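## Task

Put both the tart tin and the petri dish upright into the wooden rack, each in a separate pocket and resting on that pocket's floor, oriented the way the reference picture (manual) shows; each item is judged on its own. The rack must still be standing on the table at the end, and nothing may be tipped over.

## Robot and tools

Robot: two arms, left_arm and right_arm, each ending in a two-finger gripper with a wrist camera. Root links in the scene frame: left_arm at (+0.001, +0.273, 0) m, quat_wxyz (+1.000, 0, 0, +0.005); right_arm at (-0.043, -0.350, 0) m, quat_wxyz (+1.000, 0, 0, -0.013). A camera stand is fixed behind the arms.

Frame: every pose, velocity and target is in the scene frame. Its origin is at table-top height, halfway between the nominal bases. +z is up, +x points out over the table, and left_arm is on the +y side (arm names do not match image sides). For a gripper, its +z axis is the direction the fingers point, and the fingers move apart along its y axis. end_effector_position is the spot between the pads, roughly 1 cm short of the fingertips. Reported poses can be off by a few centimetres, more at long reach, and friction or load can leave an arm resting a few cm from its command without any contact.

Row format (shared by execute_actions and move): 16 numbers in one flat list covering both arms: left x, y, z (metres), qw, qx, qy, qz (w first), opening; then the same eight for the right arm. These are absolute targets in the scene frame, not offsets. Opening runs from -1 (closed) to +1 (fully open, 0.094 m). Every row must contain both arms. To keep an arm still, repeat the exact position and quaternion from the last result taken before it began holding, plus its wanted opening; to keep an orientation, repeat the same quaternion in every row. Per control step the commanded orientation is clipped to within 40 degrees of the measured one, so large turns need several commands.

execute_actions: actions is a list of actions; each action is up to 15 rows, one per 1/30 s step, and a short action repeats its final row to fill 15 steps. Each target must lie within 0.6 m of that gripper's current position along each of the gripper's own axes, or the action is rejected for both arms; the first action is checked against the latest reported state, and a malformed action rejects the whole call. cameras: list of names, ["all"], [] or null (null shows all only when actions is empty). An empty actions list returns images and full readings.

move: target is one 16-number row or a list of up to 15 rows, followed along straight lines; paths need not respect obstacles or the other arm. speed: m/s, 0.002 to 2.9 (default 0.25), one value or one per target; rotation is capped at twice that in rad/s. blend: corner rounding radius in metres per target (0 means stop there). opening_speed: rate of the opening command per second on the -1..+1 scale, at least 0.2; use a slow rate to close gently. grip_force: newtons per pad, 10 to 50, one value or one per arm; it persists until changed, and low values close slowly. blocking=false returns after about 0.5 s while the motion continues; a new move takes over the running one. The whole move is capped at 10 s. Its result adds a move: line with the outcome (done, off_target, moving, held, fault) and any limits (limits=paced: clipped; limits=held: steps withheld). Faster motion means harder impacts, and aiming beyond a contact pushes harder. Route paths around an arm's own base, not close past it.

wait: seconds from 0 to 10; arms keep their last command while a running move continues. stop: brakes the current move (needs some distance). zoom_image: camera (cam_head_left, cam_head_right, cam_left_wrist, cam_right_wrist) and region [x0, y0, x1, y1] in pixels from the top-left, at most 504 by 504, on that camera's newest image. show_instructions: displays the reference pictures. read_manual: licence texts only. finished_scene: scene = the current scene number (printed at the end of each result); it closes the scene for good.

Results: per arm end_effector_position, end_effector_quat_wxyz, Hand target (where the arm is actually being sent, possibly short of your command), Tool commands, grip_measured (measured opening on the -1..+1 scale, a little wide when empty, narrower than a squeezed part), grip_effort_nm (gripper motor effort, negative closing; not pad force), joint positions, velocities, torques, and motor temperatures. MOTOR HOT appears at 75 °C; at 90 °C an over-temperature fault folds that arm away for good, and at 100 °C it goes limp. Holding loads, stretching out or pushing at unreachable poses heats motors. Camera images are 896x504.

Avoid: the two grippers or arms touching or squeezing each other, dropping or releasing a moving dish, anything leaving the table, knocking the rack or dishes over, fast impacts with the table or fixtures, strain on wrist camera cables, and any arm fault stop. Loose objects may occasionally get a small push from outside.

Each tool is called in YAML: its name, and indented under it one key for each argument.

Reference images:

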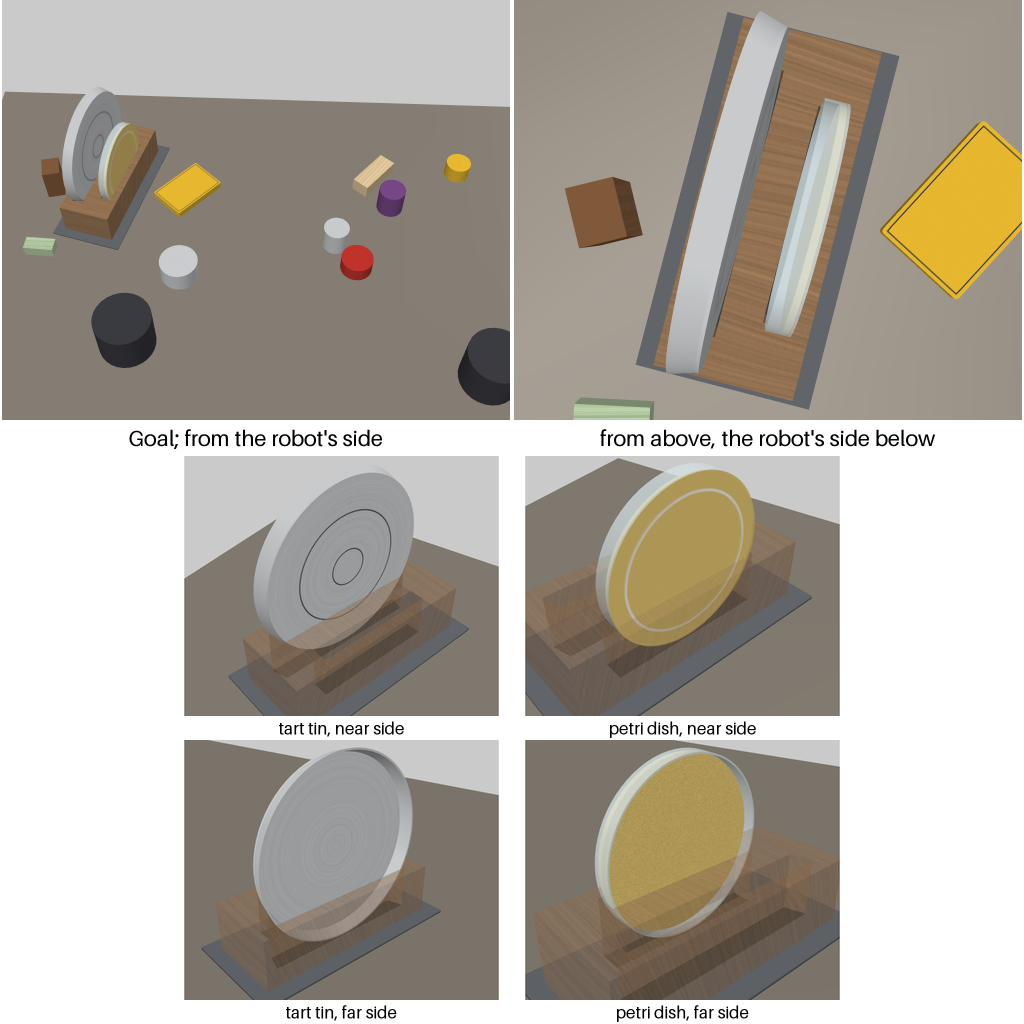

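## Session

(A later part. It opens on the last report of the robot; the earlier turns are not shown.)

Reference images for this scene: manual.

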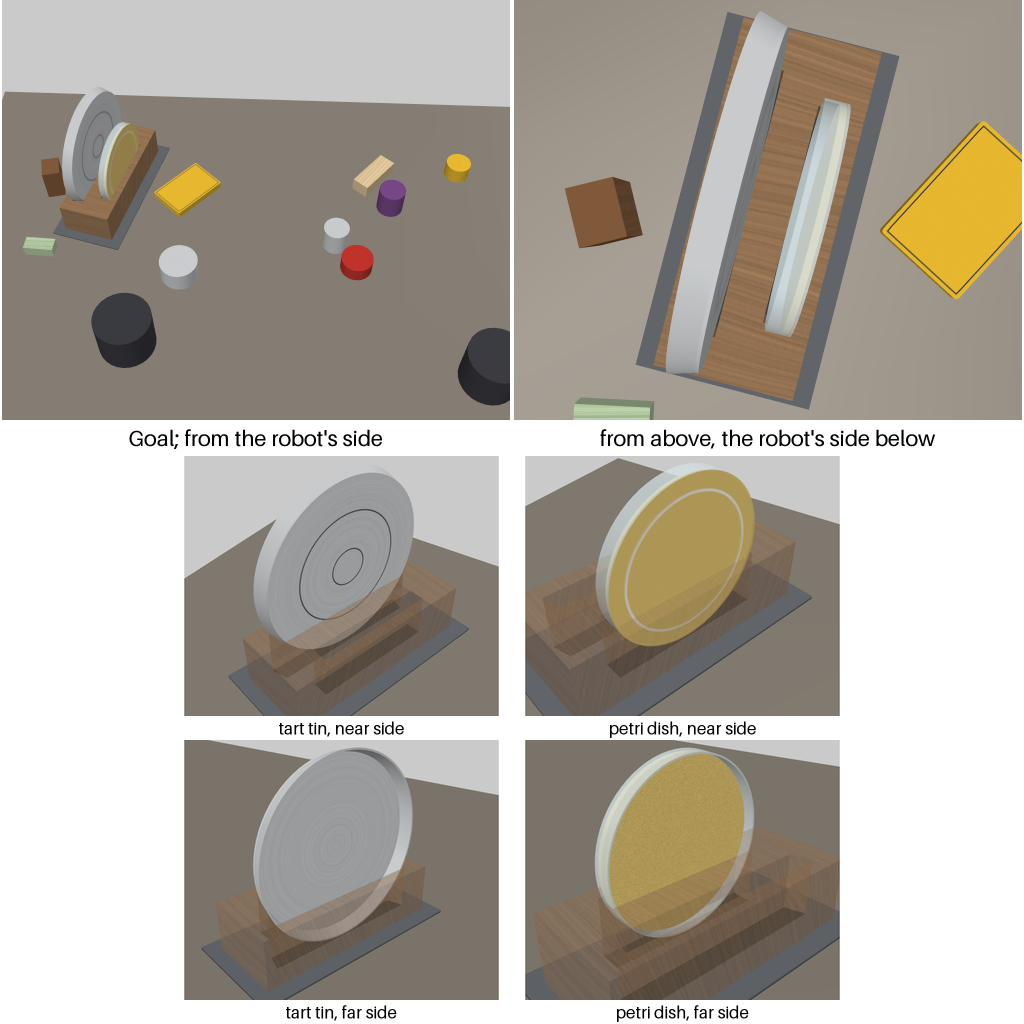

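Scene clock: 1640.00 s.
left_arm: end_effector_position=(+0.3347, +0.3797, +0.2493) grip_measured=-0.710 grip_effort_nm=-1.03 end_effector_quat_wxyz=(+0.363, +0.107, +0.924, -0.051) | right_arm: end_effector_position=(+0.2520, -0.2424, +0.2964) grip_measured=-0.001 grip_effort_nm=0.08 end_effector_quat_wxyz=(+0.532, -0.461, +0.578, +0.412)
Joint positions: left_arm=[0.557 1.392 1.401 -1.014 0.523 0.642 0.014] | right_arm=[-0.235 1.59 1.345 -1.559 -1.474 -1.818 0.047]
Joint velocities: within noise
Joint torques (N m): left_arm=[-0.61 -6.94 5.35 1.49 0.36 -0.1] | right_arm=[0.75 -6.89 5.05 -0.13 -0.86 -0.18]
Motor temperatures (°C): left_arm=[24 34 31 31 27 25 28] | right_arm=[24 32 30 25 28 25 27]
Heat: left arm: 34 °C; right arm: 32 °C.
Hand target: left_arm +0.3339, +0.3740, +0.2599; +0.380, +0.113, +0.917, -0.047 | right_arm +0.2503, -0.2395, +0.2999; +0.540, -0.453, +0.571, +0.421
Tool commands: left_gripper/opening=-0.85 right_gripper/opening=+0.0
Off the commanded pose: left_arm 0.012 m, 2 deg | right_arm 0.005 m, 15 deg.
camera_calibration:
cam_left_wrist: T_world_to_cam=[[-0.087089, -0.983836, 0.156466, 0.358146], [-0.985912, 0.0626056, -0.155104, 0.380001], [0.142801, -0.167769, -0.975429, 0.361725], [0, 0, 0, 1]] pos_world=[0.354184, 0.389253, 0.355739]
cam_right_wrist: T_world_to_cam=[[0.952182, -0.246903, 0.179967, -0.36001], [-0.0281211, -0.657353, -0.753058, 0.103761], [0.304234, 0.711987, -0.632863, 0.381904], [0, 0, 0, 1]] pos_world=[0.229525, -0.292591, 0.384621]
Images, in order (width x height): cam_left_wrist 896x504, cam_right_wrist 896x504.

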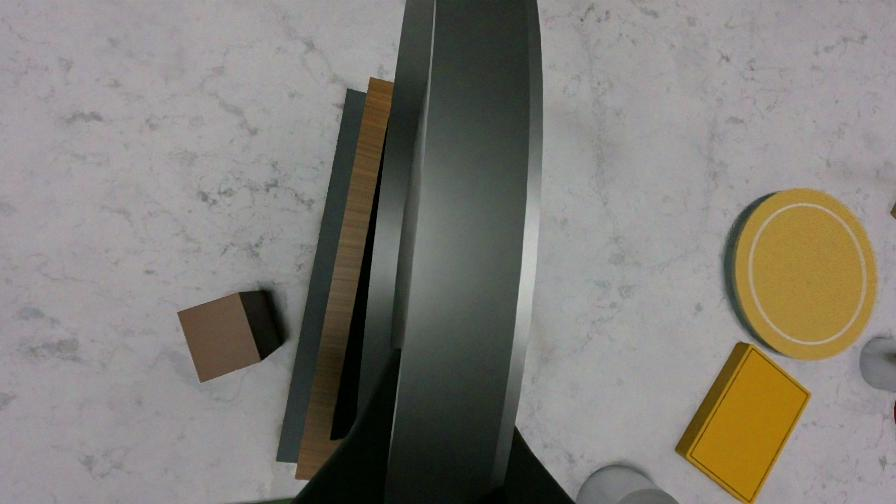

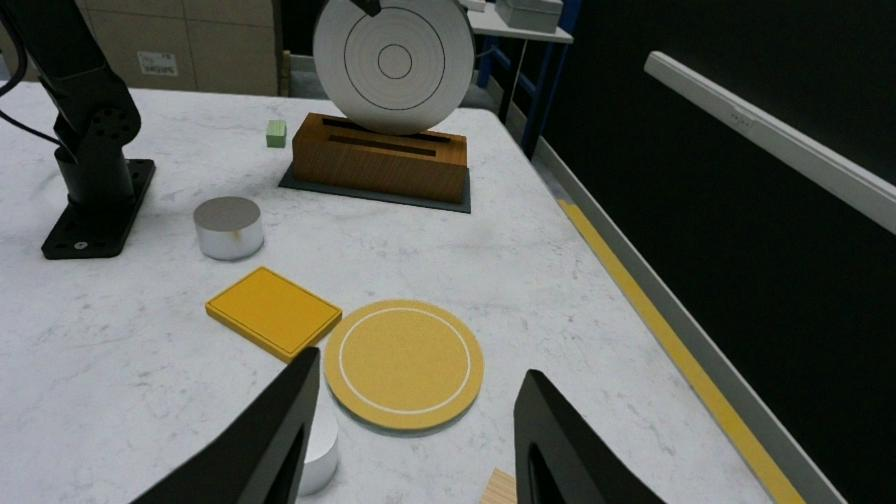

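move:
  target: [0.3359,0.3826,0.263,0.3780,0.1437,0.9126,-0.0596,-0.85,0.25,-0.24,0.30,0.5,-0.5,0.5,0.5,0.0]
  speed: 0.08
  cameras: ["cam_left_wrist","cam_right_wrist"]

zoom_image:
  camera: "cam_left_wrist"
  region: [320, 70, 450, 260]

zoom_image:
  camera: "cam_left_wrist"
  region: [290, 260, 420, 450]

zoom_image:
  camera: "cam_right_wrist"
  region: [280, 60, 480, 180]

Scene clock: 1834.77 s.
left_arm: end_effector_position=(+0.3303, +0.3829, +0.2493) grip_measured=-0.710 grip_effort_nm=-1.03 end_effector_quat_wxyz=(+0.358, +0.134, +0.922, -0.057) | right_arm: end_effector_position=(+0.2520, -0.2424, +0.2964) grip_measured=-0.001 grip_effort_nm=0.08 end_effector_quat_wxyz=(+0.532, -0.461, +0.578, +0.412)
Joint positions: left_arm=[0.589 1.417 1.433 -1.069 0.559 0.736 0.014] | right_arm=[-0.235 1.59 1.345 -1.559 -1.474 -1.818 0.047]
Joint torques (N m): left_arm=[0.66 -3.93 8.95 1.29 0.65 0.1] | right_arm=[0.72 -6.89 5.08 -0.12 -0.87 -0.19]
Heat: left arm: 33 °C; right arm: 32 °C.
Hand target: left_arm +0.3354, +0.3825, +0.2629; +0.378, +0.144, +0.913, -0.059 | right_arm +0.2503, -0.2395, +0.2999; +0.540, -0.453, +0.571, +0.421
Off the commanded pose: left_arm 0.015 m, 3 deg | right_arm 0.005 m, 15 deg.
joint sent to its limit (right arm) — joint 4 (wrist pitch), lower limit. The joint targets are off in orientation, not in position.
move: off_target (left_arm, right_arm)
camera_calibration:
cam_left_wrist: T_world_to_cam=[[-0.140655, -0.978797, 0.148902, 0.378607], [-0.98172, 0.118406, -0.149016, 0.351119], [0.128226, -0.16714, -0.977559, 0.368059], [0, 0, 0, 1]] pos_world=[0.350759, 0.390522, 0.355747]
cam_right_wrist: T_world_to_cam=[[0.952182, -0.246903, 0.179967, -0.36001], [-0.0281211, -0.657353, -0.753058, 0.103761], [0.304234, 0.711987, -0.632863, 0.381904], [0, 0, 0, 1]] pos_world=[0.229525, -0.292591, 0.384621]
Images, in order (width x height): cam_left_wrist 896x504, cam_right_wrist 896x504.

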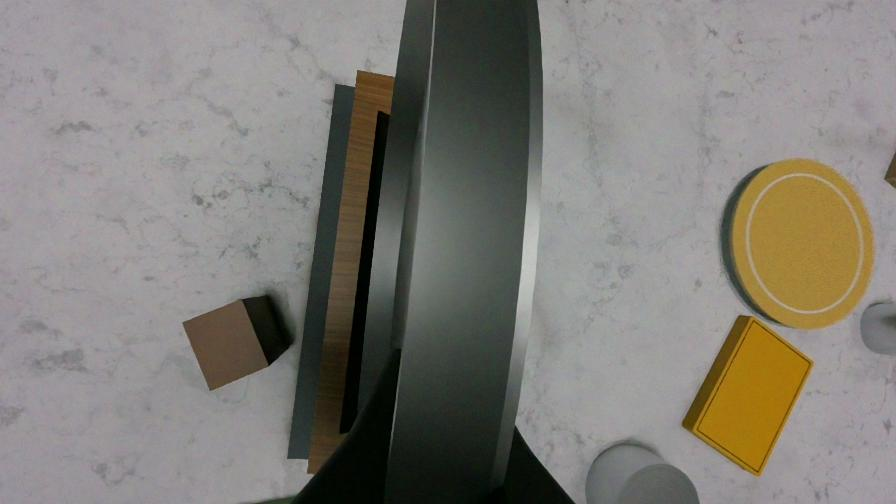

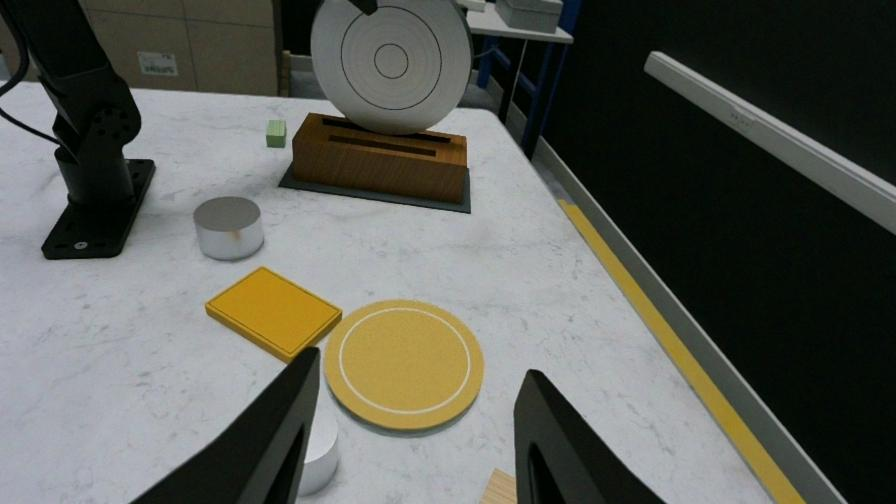

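Scaled by 2.653 from the camera's 896x504 image, which has a finer 1280x720 frame.

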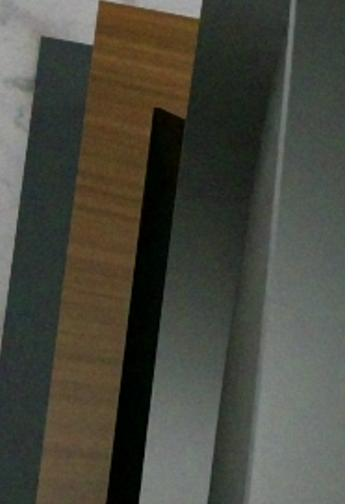

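Scaled by 2.653 from the camera's 896x504 image, which has a finer 1280x720 frame.

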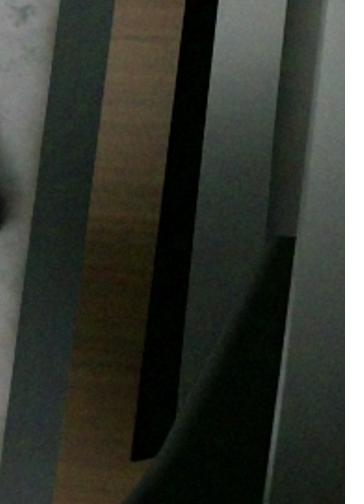

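Scaled by 2.520 from the camera's 896x504 image, which has a finer 1280x720 frame.

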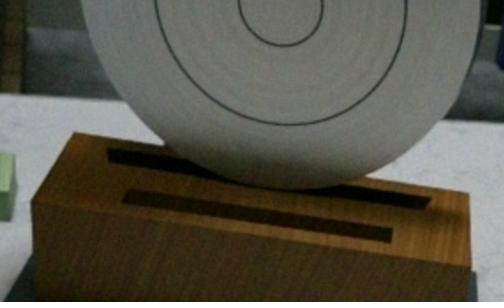

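move:
  target: [0.3410,0.3885,0.263,0.3780,0.1437,0.9126,-0.0596,-0.85,0.25,-0.24,0.30,0.5,-0.5,0.5,0.5,0.0]
  speed: 0.08
  cameras: ["cam_left_wrist","cam_right_wrist"]

zoom_image:
  camera: "cam_left_wrist"
  region: [320, 70, 450, 260]

zoom_image:
  camera: "cam_right_wrist"
  region: [280, 60, 480, 180]

Scene clock: 1853.33 s.
left_arm: end_effector_position=(+0.3347, +0.3882, +0.2487) grip_measured=-0.710 grip_effort_nm=-1.03 end_effector_quat_wxyz=(+0.357, +0.133, +0.923, -0.059) | right_arm: end_effector_position=(+0.2520, -0.2424, +0.2965) grip_measured=-0.001 grip_effort_nm=0.08 end_effector_quat_wxyz=(+0.533, -0.461, +0.578, +0.412)
Joint positions: left_arm=[0.597 1.446 1.457 -1.073 0.563 0.743 0.014] | right_arm=[-0.235 1.59 1.345 -1.559 -1.475 -1.818 0.047]
Joint torques (N m): left_arm=[0.66 -4.18 9.02 1.3 0.67 0.07] | right_arm=[0.73 -6.87 5.04 -0.13 -0.87 -0.18]
Heat: left arm: 32 °C; right arm: 32 °C.
Hand target: left_arm +0.3405, +0.3884, +0.2629; +0.378, +0.144, +0.913, -0.059 | right_arm +0.2503, -0.2395, +0.3000; +0.540, -0.453, +0.571, +0.421
Off the commanded pose: left_arm 0.016 m, 3 deg | right_arm 0.005 m, 15 deg.
joint sent to its limit (right arm) — joint 4 (wrist pitch), lower limit. The joint targets are off in orientation, not in position.
move: off_target (left_arm, right_arm)
camera_calibration:
cam_left_wrist: T_world_to_cam=[[-0.140097, -0.97841, 0.151941, 0.38345], [-0.982301, 0.118073, -0.145411, 0.354137], [0.124332, -0.169624, -0.977635, 0.370088], [0, 0, 0, 1]] pos_world=[0.355576, 0.396133, 0.355045]
cam_right_wrist: T_world_to_cam=[[0.952149, -0.247046, 0.179945, -0.360036], [-0.0281182, -0.65707, -0.753305, 0.103938], [0.304337, 0.712199, -0.632575, 0.381832], [0, 0, 0, 1]] pos_world=[0.229525, -0.292591, 0.384621]
Images, in order (width x height): cam_left_wrist 896x504, cam_right_wrist 896x504.

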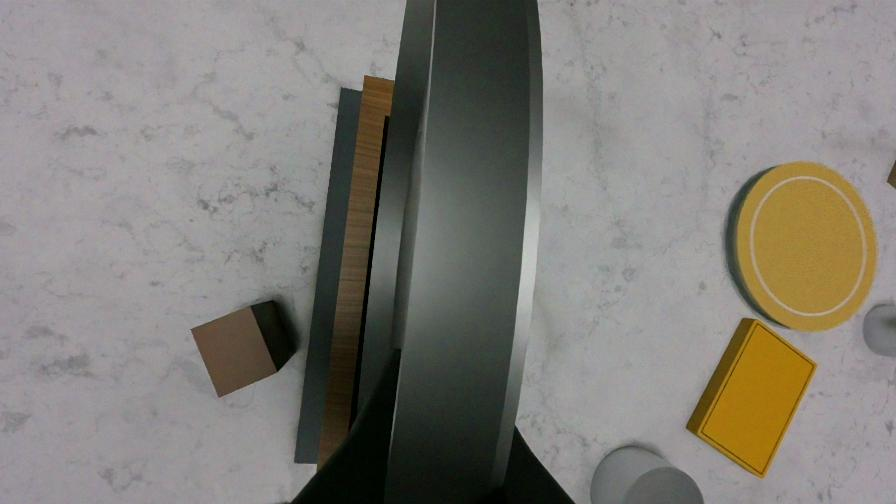

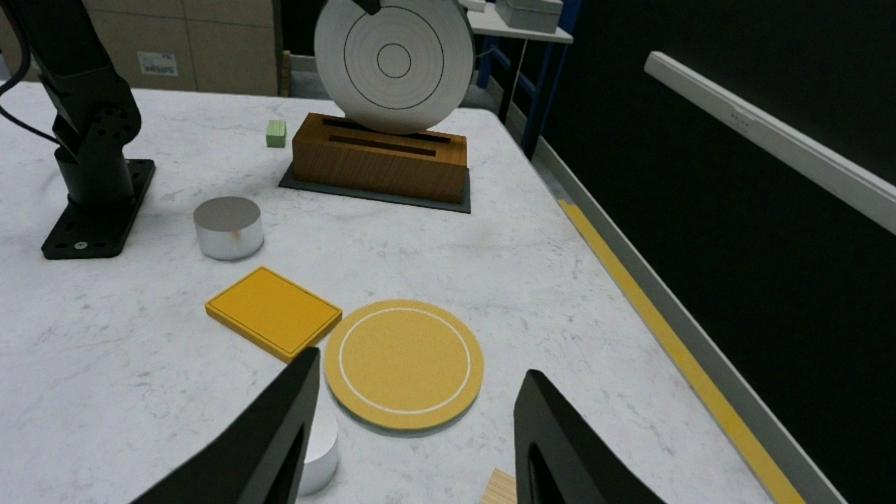

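Scaled by 2.653 from the camera's 896x504 image, which has a finer 1280x720 frame.

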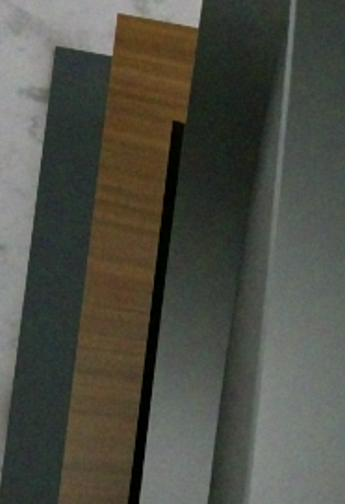

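Scaled by 2.520 from the camera's 896x504 image, which has a finer 1280x720 frame.

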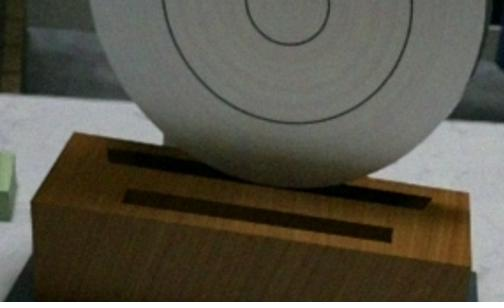

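move:
  target: [0.3410,0.3893,0.251,0.3780,0.1437,0.9126,-0.0596,-0.85,0.25,-0.24,0.30,0.5,-0.5,0.5,0.5,0.0]
  speed: 0.05
  cameras: ["cam_left_wrist","cam_right_wrist"]

zoom_image:
  camera: "cam_left_wrist"
  region: [320, 70, 450, 260]

zoom_image:
  camera: "cam_right_wrist"
  region: [280, 60, 480, 180]

Scene clock: 1867.30 s.
left_arm: end_effector_position=(+0.3363, +0.3892, +0.2453) grip_measured=-0.710 grip_effort_nm=-1.03 end_effector_quat_wxyz=(+0.359, +0.135, +0.922, -0.057) | right_arm: end_effector_position=(+0.2520, -0.2424, +0.2965) grip_measured=-0.001 grip_effort_nm=0.08 end_effector_quat_wxyz=(+0.533, -0.461, +0.578, +0.412)
Joint positions: left_arm=[0.597 1.446 1.441 -1.052 0.564 0.746 0.014] | right_arm=[-0.235 1.59 1.345 -1.559 -1.475 -1.818 0.047]
Joint torques (N m): left_arm=[0.87 -4.77 5.67 1.55 0.63 0.11] | right_arm=[0.69 -6.87 5.08 -0.12 -0.86 -0.19]
Heat: left arm: 32 °C; right arm: 32 °C.
Hand target: left_arm +0.3407, +0.3893, +0.2511; +0.378, +0.144, +0.913, -0.059 | right_arm +0.2503, -0.2395, +0.3000; +0.540, -0.453, +0.571, +0.421
Off the commanded pose: left_arm 0.007 m, 3 deg | right_arm 0.005 m, 15 deg.
joint sent to its limit (right arm) — joint 4 (wrist pitch), lower limit. The joint targets are off in orientation, not in position.
move: off_target (left_arm, right_arm)
camera_calibration:
cam_left_wrist: T_world_to_cam=[[-0.143633, -0.978608, 0.147292, 0.387549], [-0.981188, 0.121422, -0.150089, 0.354695], [0.128993, -0.166079, -0.977639, 0.363831], [0, 0, 0, 1]] pos_world=[0.356756, 0.396616, 0.351848]
cam_right_wrist: T_world_to_cam=[[0.952149, -0.247046, 0.179945, -0.360036], [-0.0281182, -0.65707, -0.753305, 0.103938], [0.304337, 0.712199, -0.632575, 0.381832], [0, 0, 0, 1]] pos_world=[0.229525, -0.292591, 0.384621]
Images, in order (width x height): cam_left_wrist 896x504, cam_right_wrist 896x504.

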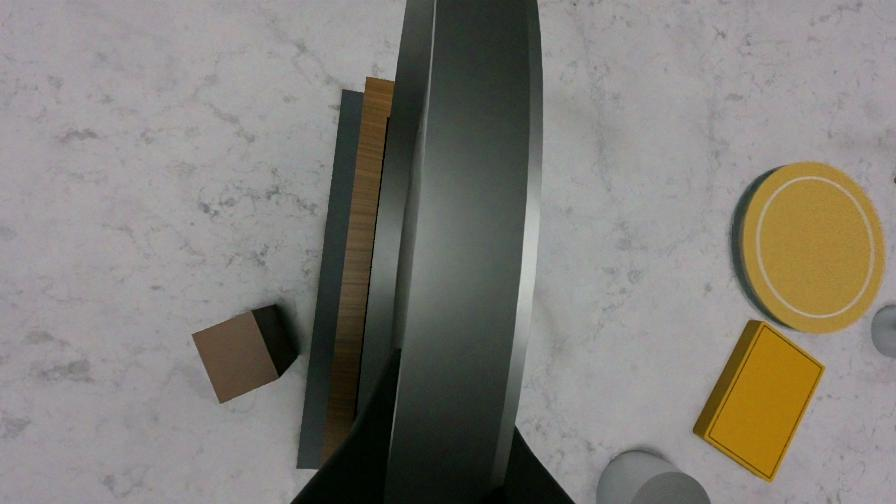

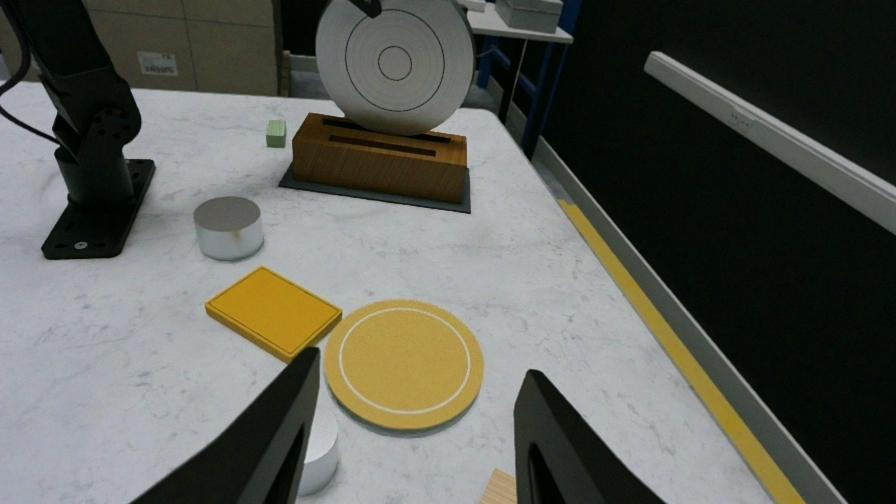

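Scaled by 2.653 from the camera's 896x504 image, which has a finer 1280x720 frame.

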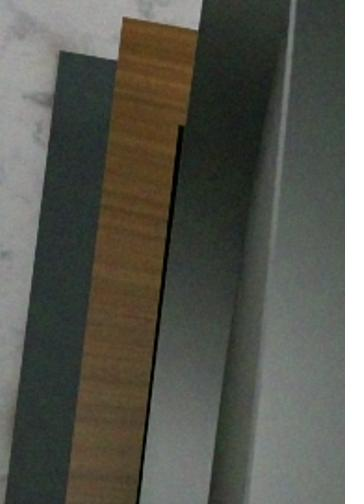

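Scaled by 2.520 from the camera's 896x504 image, which has a finer 1280x720 frame.

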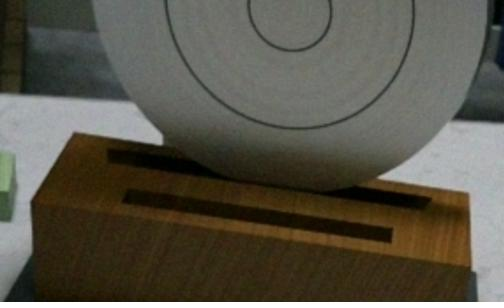

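move:
  target: [0.3410,0.3888,0.240,0.3780,0.1437,0.9126,-0.0596,-0.85,0.25,-0.24,0.30,0.5,-0.5,0.5,0.5,0.0]
  speed: 0.05
  cameras: ["cam_left_wrist","cam_right_wrist"]

zoom_image:
  camera: "cam_left_wrist"
  region: [320, 70, 450, 260]

zoom_image:
  camera: "cam_right_wrist"
  region: [280, 60, 480, 180]

Scene clock: 1884.13 s.
left_arm: end_effector_position=(+0.3372, +0.3897, +0.2311) grip_measured=-0.710 grip_effort_nm=-1.03 end_effector_quat_wxyz=(+0.356, +0.134, +0.923, -0.060) | right_arm: end_effector_position=(+0.2520, -0.2424, +0.2965) grip_measured=-0.001 grip_effort_nm=0.08 end_effector_quat_wxyz=(+0.533, -0.461, +0.578, +0.412)
Joint positions: left_arm=[0.597 1.446 1.388 -1.008 0.564 0.747 0.014] | right_arm=[-0.235 1.59 1.345 -1.559 -1.475 -1.818 0.047]
Joint torques (N m): left_arm=[0.73 -5.63 5.71 1.51 0.64 0.09] | right_arm=[0.72 -6.84 5.05 -0.13 -0.86 -0.19]
Heat: left arm: 32 °C; right arm: 32 °C.
Hand target: left_arm +0.3407, +0.3888, +0.2400; +0.377, +0.144, +0.913, -0.059 | right_arm +0.2503, -0.2395, +0.3000; +0.540, -0.453, +0.571, +0.421
Off the commanded pose: left_arm 0.010 m, 3 deg | right_arm 0.005 m, 15 deg.
joint sent to its limit (right arm) — joint 4 (wrist pitch), lower limit. The joint targets are off in orientation, not in position.
move: off_target (left_arm, right_arm)
camera_calibration:
cam_left_wrist: T_world_to_cam=[[-0.142794, -0.977824, 0.153199, 0.388298], [-0.982241, 0.120969, -0.14342, 0.352318], [0.121708, -0.170958, -0.977732, 0.354291], [0, 0, 0, 1]] pos_world=[0.358388, 0.397637, 0.337444]
cam_right_wrist: T_world_to_cam=[[0.952149, -0.247046, 0.179945, -0.360036], [-0.0281182, -0.65707, -0.753305, 0.103938], [0.304337, 0.712199, -0.632575, 0.381832], [0, 0, 0, 1]] pos_world=[0.229525, -0.292591, 0.384621]
Images, in order (width x height): cam_left_wrist 896x504, cam_right_wrist 896x504.

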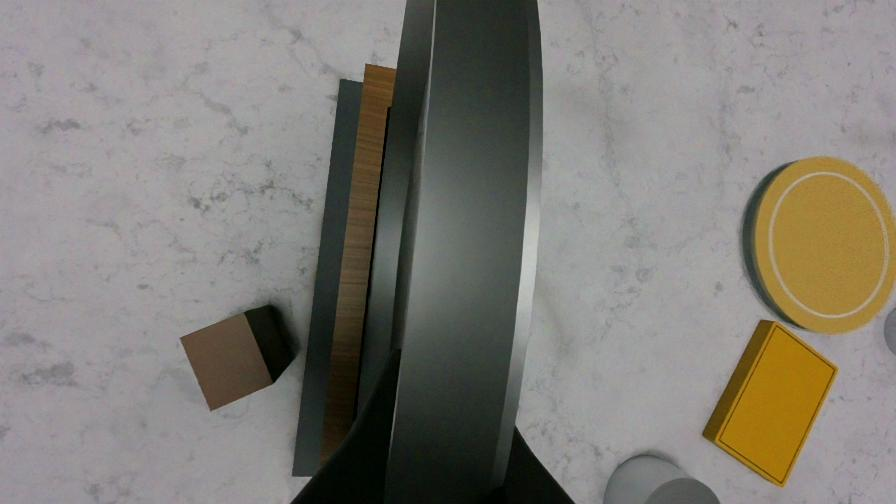

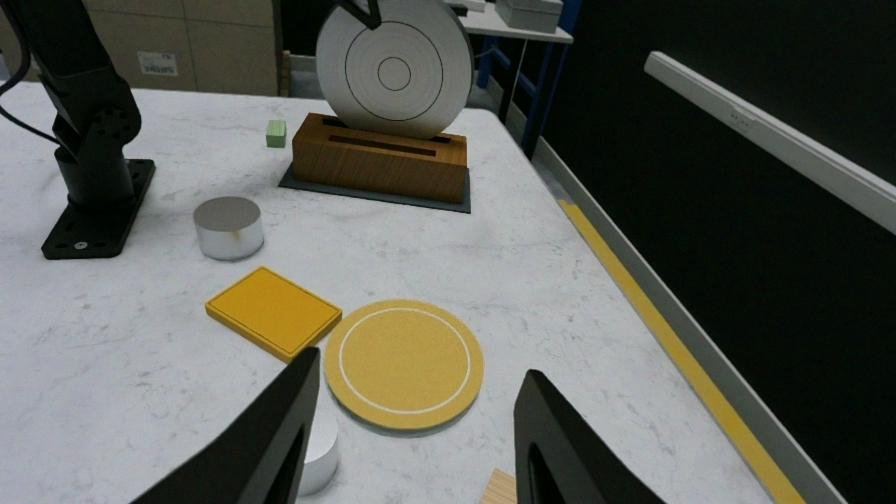

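Scaled by 2.653 from the camera's 896x504 image, which has a finer 1280x720 frame.

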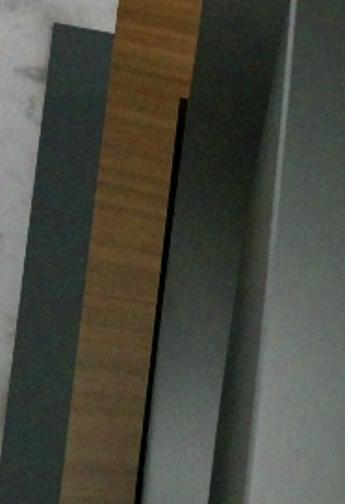

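Scaled by 2.520 from the camera's 896x504 image, which has a finer 1280x720 frame.

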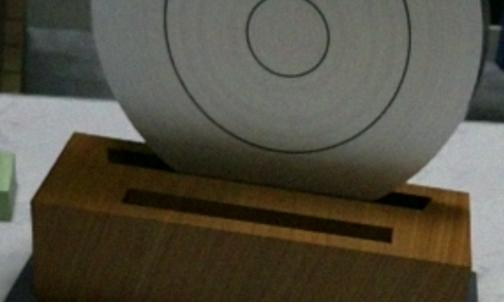

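move:
  target: [0.3382,0.3896,0.216,0.3780,0.1437,0.9126,-0.0596,-0.85,0.25,-0.24,0.30,0.5,-0.5,0.5,0.5,0.0]
  speed: 0.05
  cameras: ["cam_left_wrist","cam_right_wrist"]

zoom_image:
  camera: "cam_left_wrist"
  region: [320, 70, 450, 260]

zoom_image:
  camera: "cam_right_wrist"
  region: [280, 60, 480, 180]

Scene clock: 1898.43 s.
left_arm: end_effector_position=(+0.3354, +0.3918, +0.2011) grip_measured=-0.710 grip_effort_nm=-1.03 end_effector_quat_wxyz=(+0.349, +0.131, +0.926, -0.065) | right_arm: end_effector_position=(+0.2520, -0.2424, +0.2965) grip_measured=-0.001 grip_effort_nm=0.08 end_effector_quat_wxyz=(+0.533, -0.461, +0.578, +0.412)
Joint positions: left_arm=[0.606 1.446 1.276 -0.92 0.567 0.755 0.014] | right_arm=[-0.235 1.59 1.345 -1.559 -1.475 -1.818 0.047]
Joint torques (N m): left_arm=[0.68 -7.3 5.76 1.5 0.63 0.1] | right_arm=[0.73 -6.83 5.03 -0.13 -0.87 -0.18]
Heat: left arm: 32 °C; right arm: 32 °C.
Hand target: left_arm +0.3379, +0.3895, +0.2159; +0.377, +0.144, +0.913, -0.059 | right_arm +0.2503, -0.2395, +0.3000; +0.540, -0.453, +0.571, +0.421
Off the commanded pose: left_arm 0.015 m, 4 deg | right_arm 0.005 m, 15 deg.
joint sent to its limit (right arm) — joint 4 (wrist pitch), lower limit. The joint targets are off in orientation, not in position.
move: off_target (left_arm, right_arm)
camera_calibration:
cam_left_wrist: T_world_to_cam=[[-0.138402, -0.976466, 0.165406, 0.39026], [-0.984647, 0.117729, -0.128883, 0.345116], [0.106376, -0.180704, -0.977768, 0.334441], [0, 0, 0, 1]] pos_world=[0.358254, 0.40088, 0.306934]
cam_right_wrist: T_world_to_cam=[[0.952149, -0.247046, 0.179945, -0.360036], [-0.0281182, -0.65707, -0.753305, 0.103938], [0.304337, 0.712199, -0.632575, 0.381832], [0, 0, 0, 1]] pos_world=[0.229525, -0.292591, 0.384621]
Images, in order (width x height): cam_left_wrist 896x504, cam_right_wrist 896x504.

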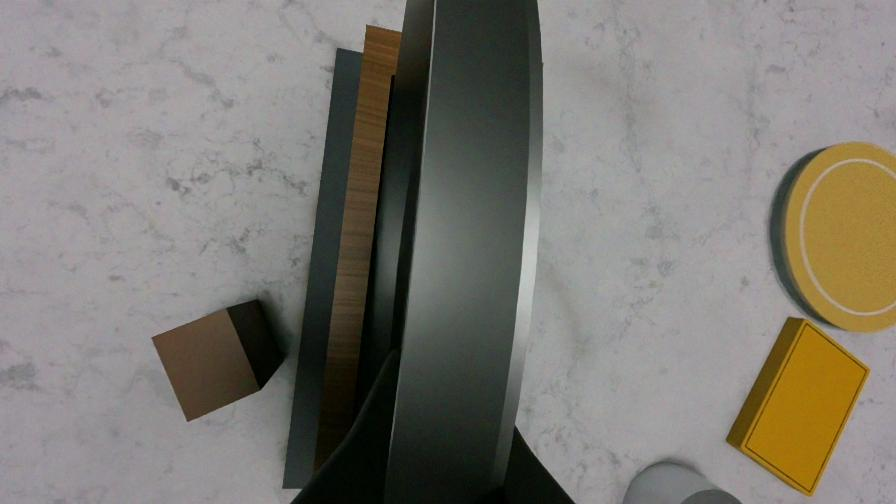

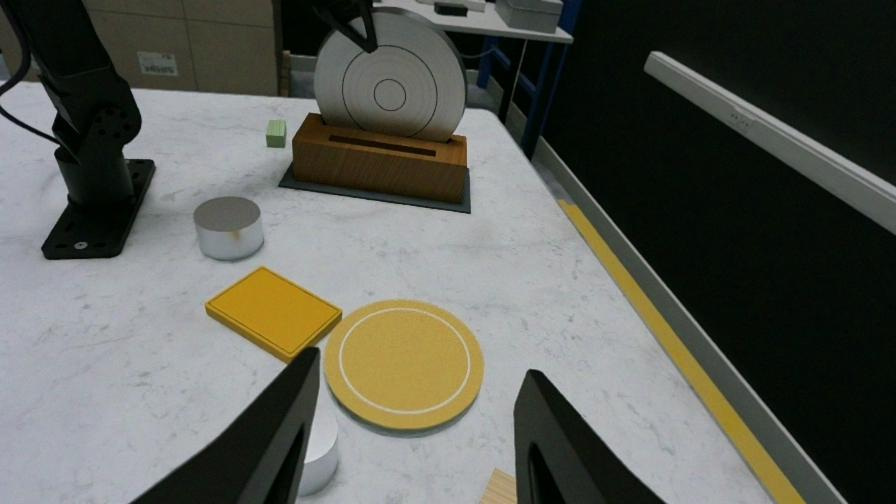

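Scaled by 2.653 from the camera's 896x504 image, which has a finer 1280x720 frame.

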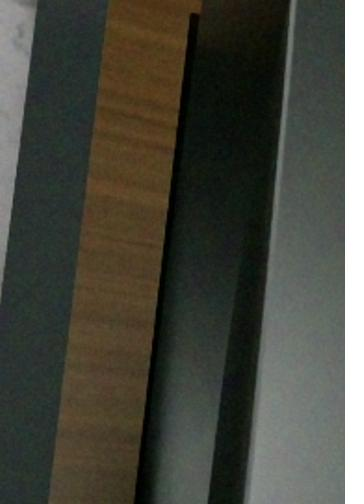

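Scaled by 2.520 from the camera's 896x504 image, which has a finer 1280x720 frame.

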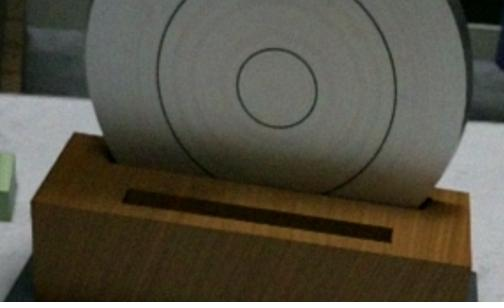

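move:
  target: [0.3382,0.3880,0.205,0.3780,0.1437,0.9126,-0.0596,-0.85,0.25,-0.24,0.30,0.5,-0.5,0.5,0.5,0.0]
  speed: 0.05
  cameras: ["cam_right_wrist"]

zoom_image:
  camera: "cam_right_wrist"
  region: [280, 60, 480, 180]

Scene clock: 1911.80 s.
left_arm: end_effector_position=(+0.3359, +0.3902, +0.1967) grip_measured=-0.710 grip_effort_nm=-1.03 end_effector_quat_wxyz=(+0.358, +0.135, +0.922, -0.064) | right_arm: end_effector_position=(+0.2520, -0.2424, +0.2965) grip_measured=-0.001 grip_effort_nm=0.08 end_effector_quat_wxyz=(+0.533, -0.461, +0.578, +0.412)
Joint positions: left_arm=[0.606 1.432 1.236 -0.876 0.577 0.755 0.014] | right_arm=[-0.235 1.59 1.345 -1.559 -1.475 -1.818 0.047]
Joint torques (N m): left_arm=[0.24 -6.57 5 1.53 0.53 0.04] | right_arm=[0.7 -6.86 5.08 -0.12 -0.87 -0.19]
Heat: left arm: 32 °C; right arm: 32 °C.
Hand target: left_arm +0.3380, +0.3880, +0.2050; +0.377, +0.144, +0.913, -0.060 | right_arm +0.2503, -0.2395, +0.3000; +0.540, -0.453, +0.571, +0.421
Off the commanded pose: left_arm 0.009 m, 3 deg | right_arm 0.005 m, 15 deg.
joint sent to its limit (right arm) — joint 4 (wrist pitch), lower limit. The joint targets are off in orientation, not in position.
move: off_target (left_arm, right_arm)
camera_calibration:
cam_right_wrist: T_world_to_cam=[[0.952149, -0.247046, 0.179945, -0.360036], [-0.0281182, -0.65707, -0.753305, 0.103938], [0.304337, 0.712199, -0.632575, 0.381832], [0, 0, 0, 1]] pos_world=[0.229525, -0.292591, 0.384621]
Images, in order (width x height): cam_right_wrist 896x504.

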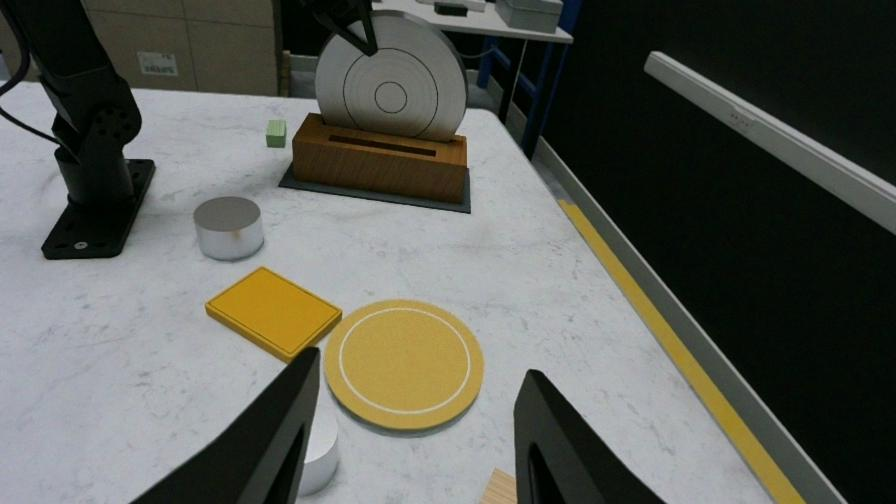

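Scaled by 2.520 from the camera's 896x504 image, which has a finer 1280x720 frame.

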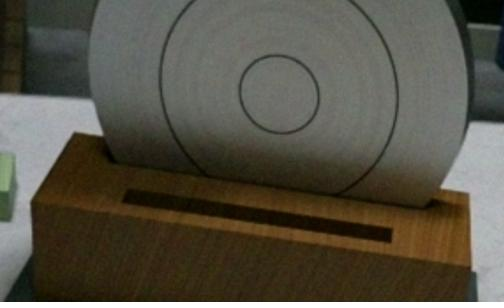

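move:
  target: [0.3382,0.3870,0.195,0.3780,0.1437,0.9126,-0.0596,-0.85,0.25,-0.24,0.30,0.5,-0.5,0.5,0.5,0.0]
  speed: 0.05
  cameras: ["cam_right_wrist"]

zoom_image:
  camera: "cam_right_wrist"
  region: [280, 60, 480, 180]

Scene clock: 1921.57 s.
left_arm: end_effector_position=(+0.3345, +0.3886, +0.1956) grip_measured=-0.710 grip_effort_nm=-1.03 end_effector_quat_wxyz=(+0.365, +0.137, +0.919, -0.059) | right_arm: end_effector_position=(+0.2520, -0.2424, +0.2965) grip_measured=-0.001 grip_effort_nm=0.08 end_effector_quat_wxyz=(+0.533, -0.461, +0.578, +0.412)
Joint positions: left_arm=[0.606 1.409 1.202 -0.845 0.581 0.754 0.014] | right_arm=[-0.235 1.59 1.345 -1.559 -1.475 -1.818 0.047]
Joint torques (N m): left_arm=[-0.03 -4.78 4.27 1.66 0.48 0.02] | right_arm=[0.69 -6.87 5.03 -0.12 -0.86 -0.19]
Heat: left arm: 32 °C; right arm: 32 °C.
Hand target: left_arm +0.3381, +0.3870, +0.1951; +0.378, +0.144, +0.913, -0.060 | right_arm +0.2503, -0.2395, +0.3000; +0.540, -0.453, +0.571, +0.421
Off the commanded pose: left_arm 0.004 m, 2 deg | right_arm 0.005 m, 15 deg.
joint sent to its limit (right arm) — joint 4 (wrist pitch), lower limit. The joint targets are off in orientation, not in position.
move: off_target (right_arm)
camera_calibration:
cam_right_wrist: T_world_to_cam=[[0.952149, -0.247046, 0.179945, -0.360036], [-0.0281182, -0.65707, -0.753305, 0.103938], [0.304337, 0.712199, -0.632575, 0.381832], [0, 0, 0, 1]] pos_world=[0.229525, -0.292591, 0.384621]
Images, in order (width x height): cam_right_wrist 896x504.

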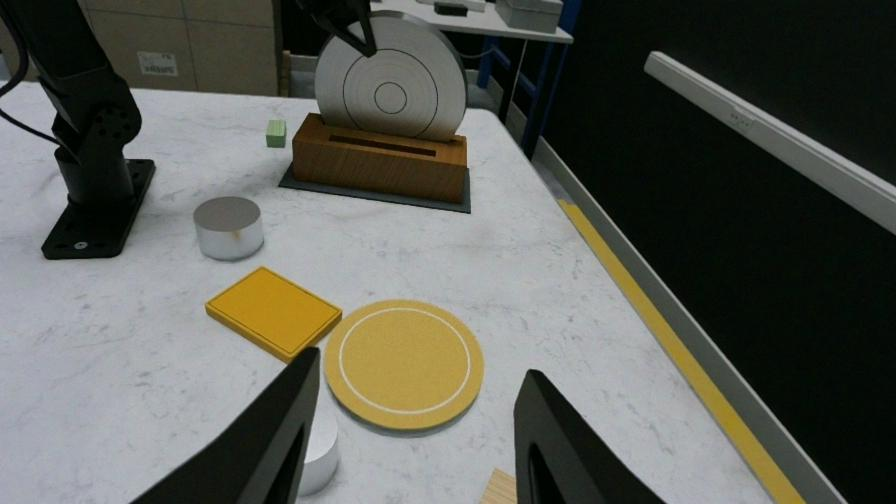

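Scaled by 2.520 from the camera's 896x504 image, which has a finer 1280x720 frame.

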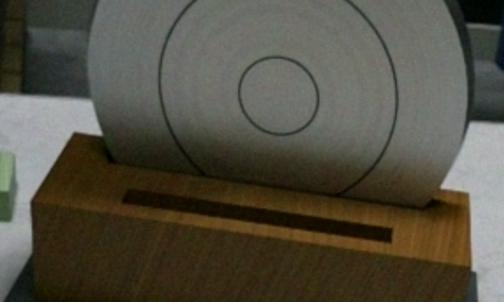

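move:
  target: [0.3370,0.3875,0.200,0.3780,0.1437,0.9126,-0.0596,-0.40,0.25,-0.24,0.30,0.5,-0.5,0.5,0.5,0.0]
  speed: 0.05
  opening_speed: 0.4
  cameras: ["cam_left_wrist","cam_right_wrist"]

zoom_image:
  camera: "cam_right_wrist"
  region: [280, 60, 480, 180]

Scene clock: 1945.17 s.
left_arm: end_effector_position=(+0.3359, +0.3887, +0.1942) grip_measured=-0.403 grip_effort_nm=0.15 end_effector_quat_wxyz=(+0.369, +0.138, +0.917, -0.058) | right_arm: end_effector_position=(+0.2520, -0.2424, +0.2965) grip_measured=-0.001 grip_effort_nm=0.08 end_effector_quat_wxyz=(+0.533, -0.461, +0.578, +0.412)
Joint positions: left_arm=[0.606 1.409 1.192 -0.827 0.585 0.754 0.028] | right_arm=[-0.235 1.59 1.345 -1.559 -1.475 -1.818 0.047]
Joint torques (N m): left_arm=[0.34 -4.97 6.63 1.28 0.45 0.05] | right_arm=[0.72 -6.87 5.04 -0.12 -0.86 -0.19]
Heat: left arm: 33 °C; right arm: 32 °C.
Hand target: left_arm +0.3369, +0.3875, +0.2000; +0.378, +0.144, +0.913, -0.059 | right_arm +0.2503, -0.2395, +0.3000; +0.540, -0.453, +0.571, +0.421
Off the commanded pose: left_arm 0.006 m, 1 deg | right_arm 0.005 m, 15 deg.
joint sent to its limit (right arm) — joint 4 (wrist pitch), lower limit. The joint targets are off in orientation, not in position.
move: off_target (right_arm)
camera_calibration:
cam_left_wrist: T_world_to_cam=[[-0.153893, -0.977117, 0.146828, 0.397532], [-0.976659, 0.127888, -0.172575, 0.346971], [0.149849, -0.169959, -0.973991, 0.307532], [0, 0, 0, 1]] pos_world=[0.353966, 0.396329, 0.301044]
cam_right_wrist: T_world_to_cam=[[0.952149, -0.247046, 0.179945, -0.360036], [-0.0281182, -0.65707, -0.753305, 0.103938], [0.304337, 0.712199, -0.632575, 0.381832], [0, 0, 0, 1]] pos_world=[0.229525, -0.292591, 0.384621]
Images, in order (width x height): cam_left_wrist 896x504, cam_right_wrist 896x504.

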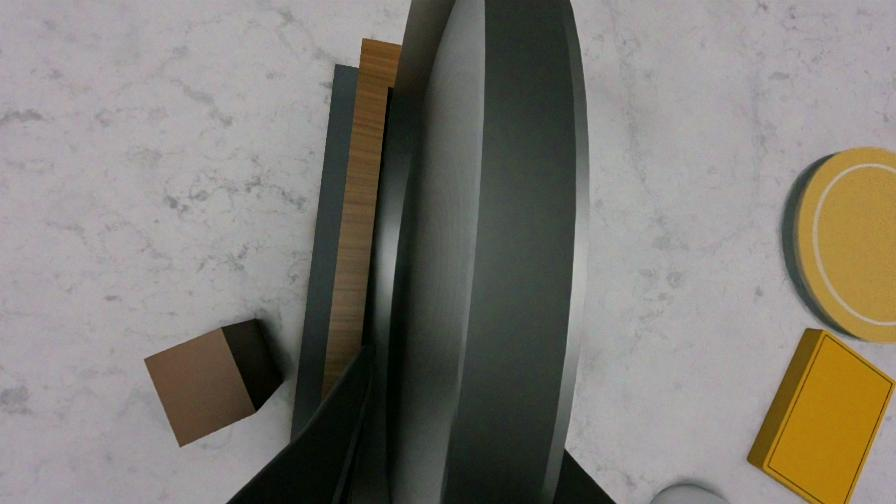

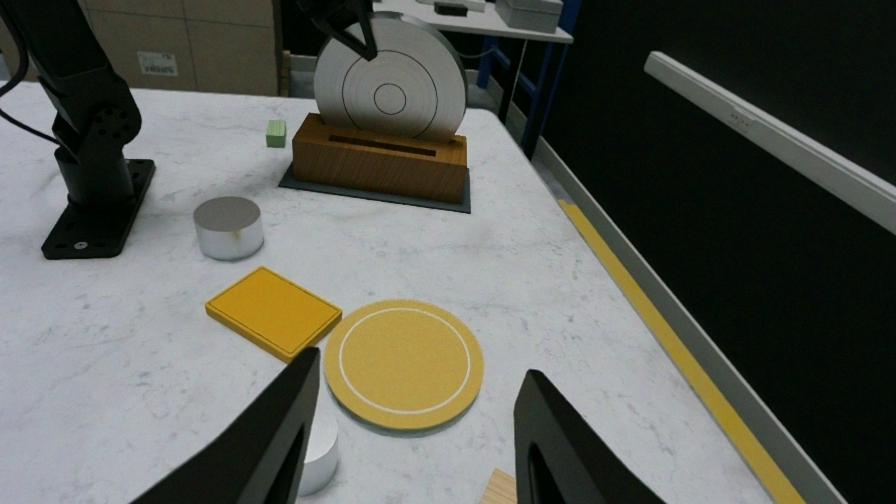

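Scaled by 2.520 from the camera's 896x504 image, which has a finer 1280x720 frame.

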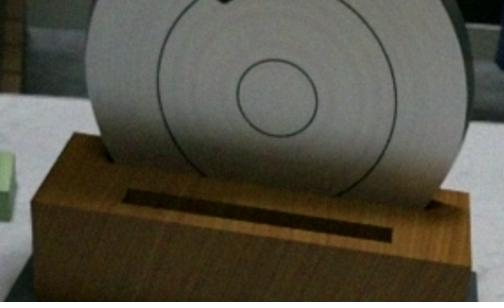

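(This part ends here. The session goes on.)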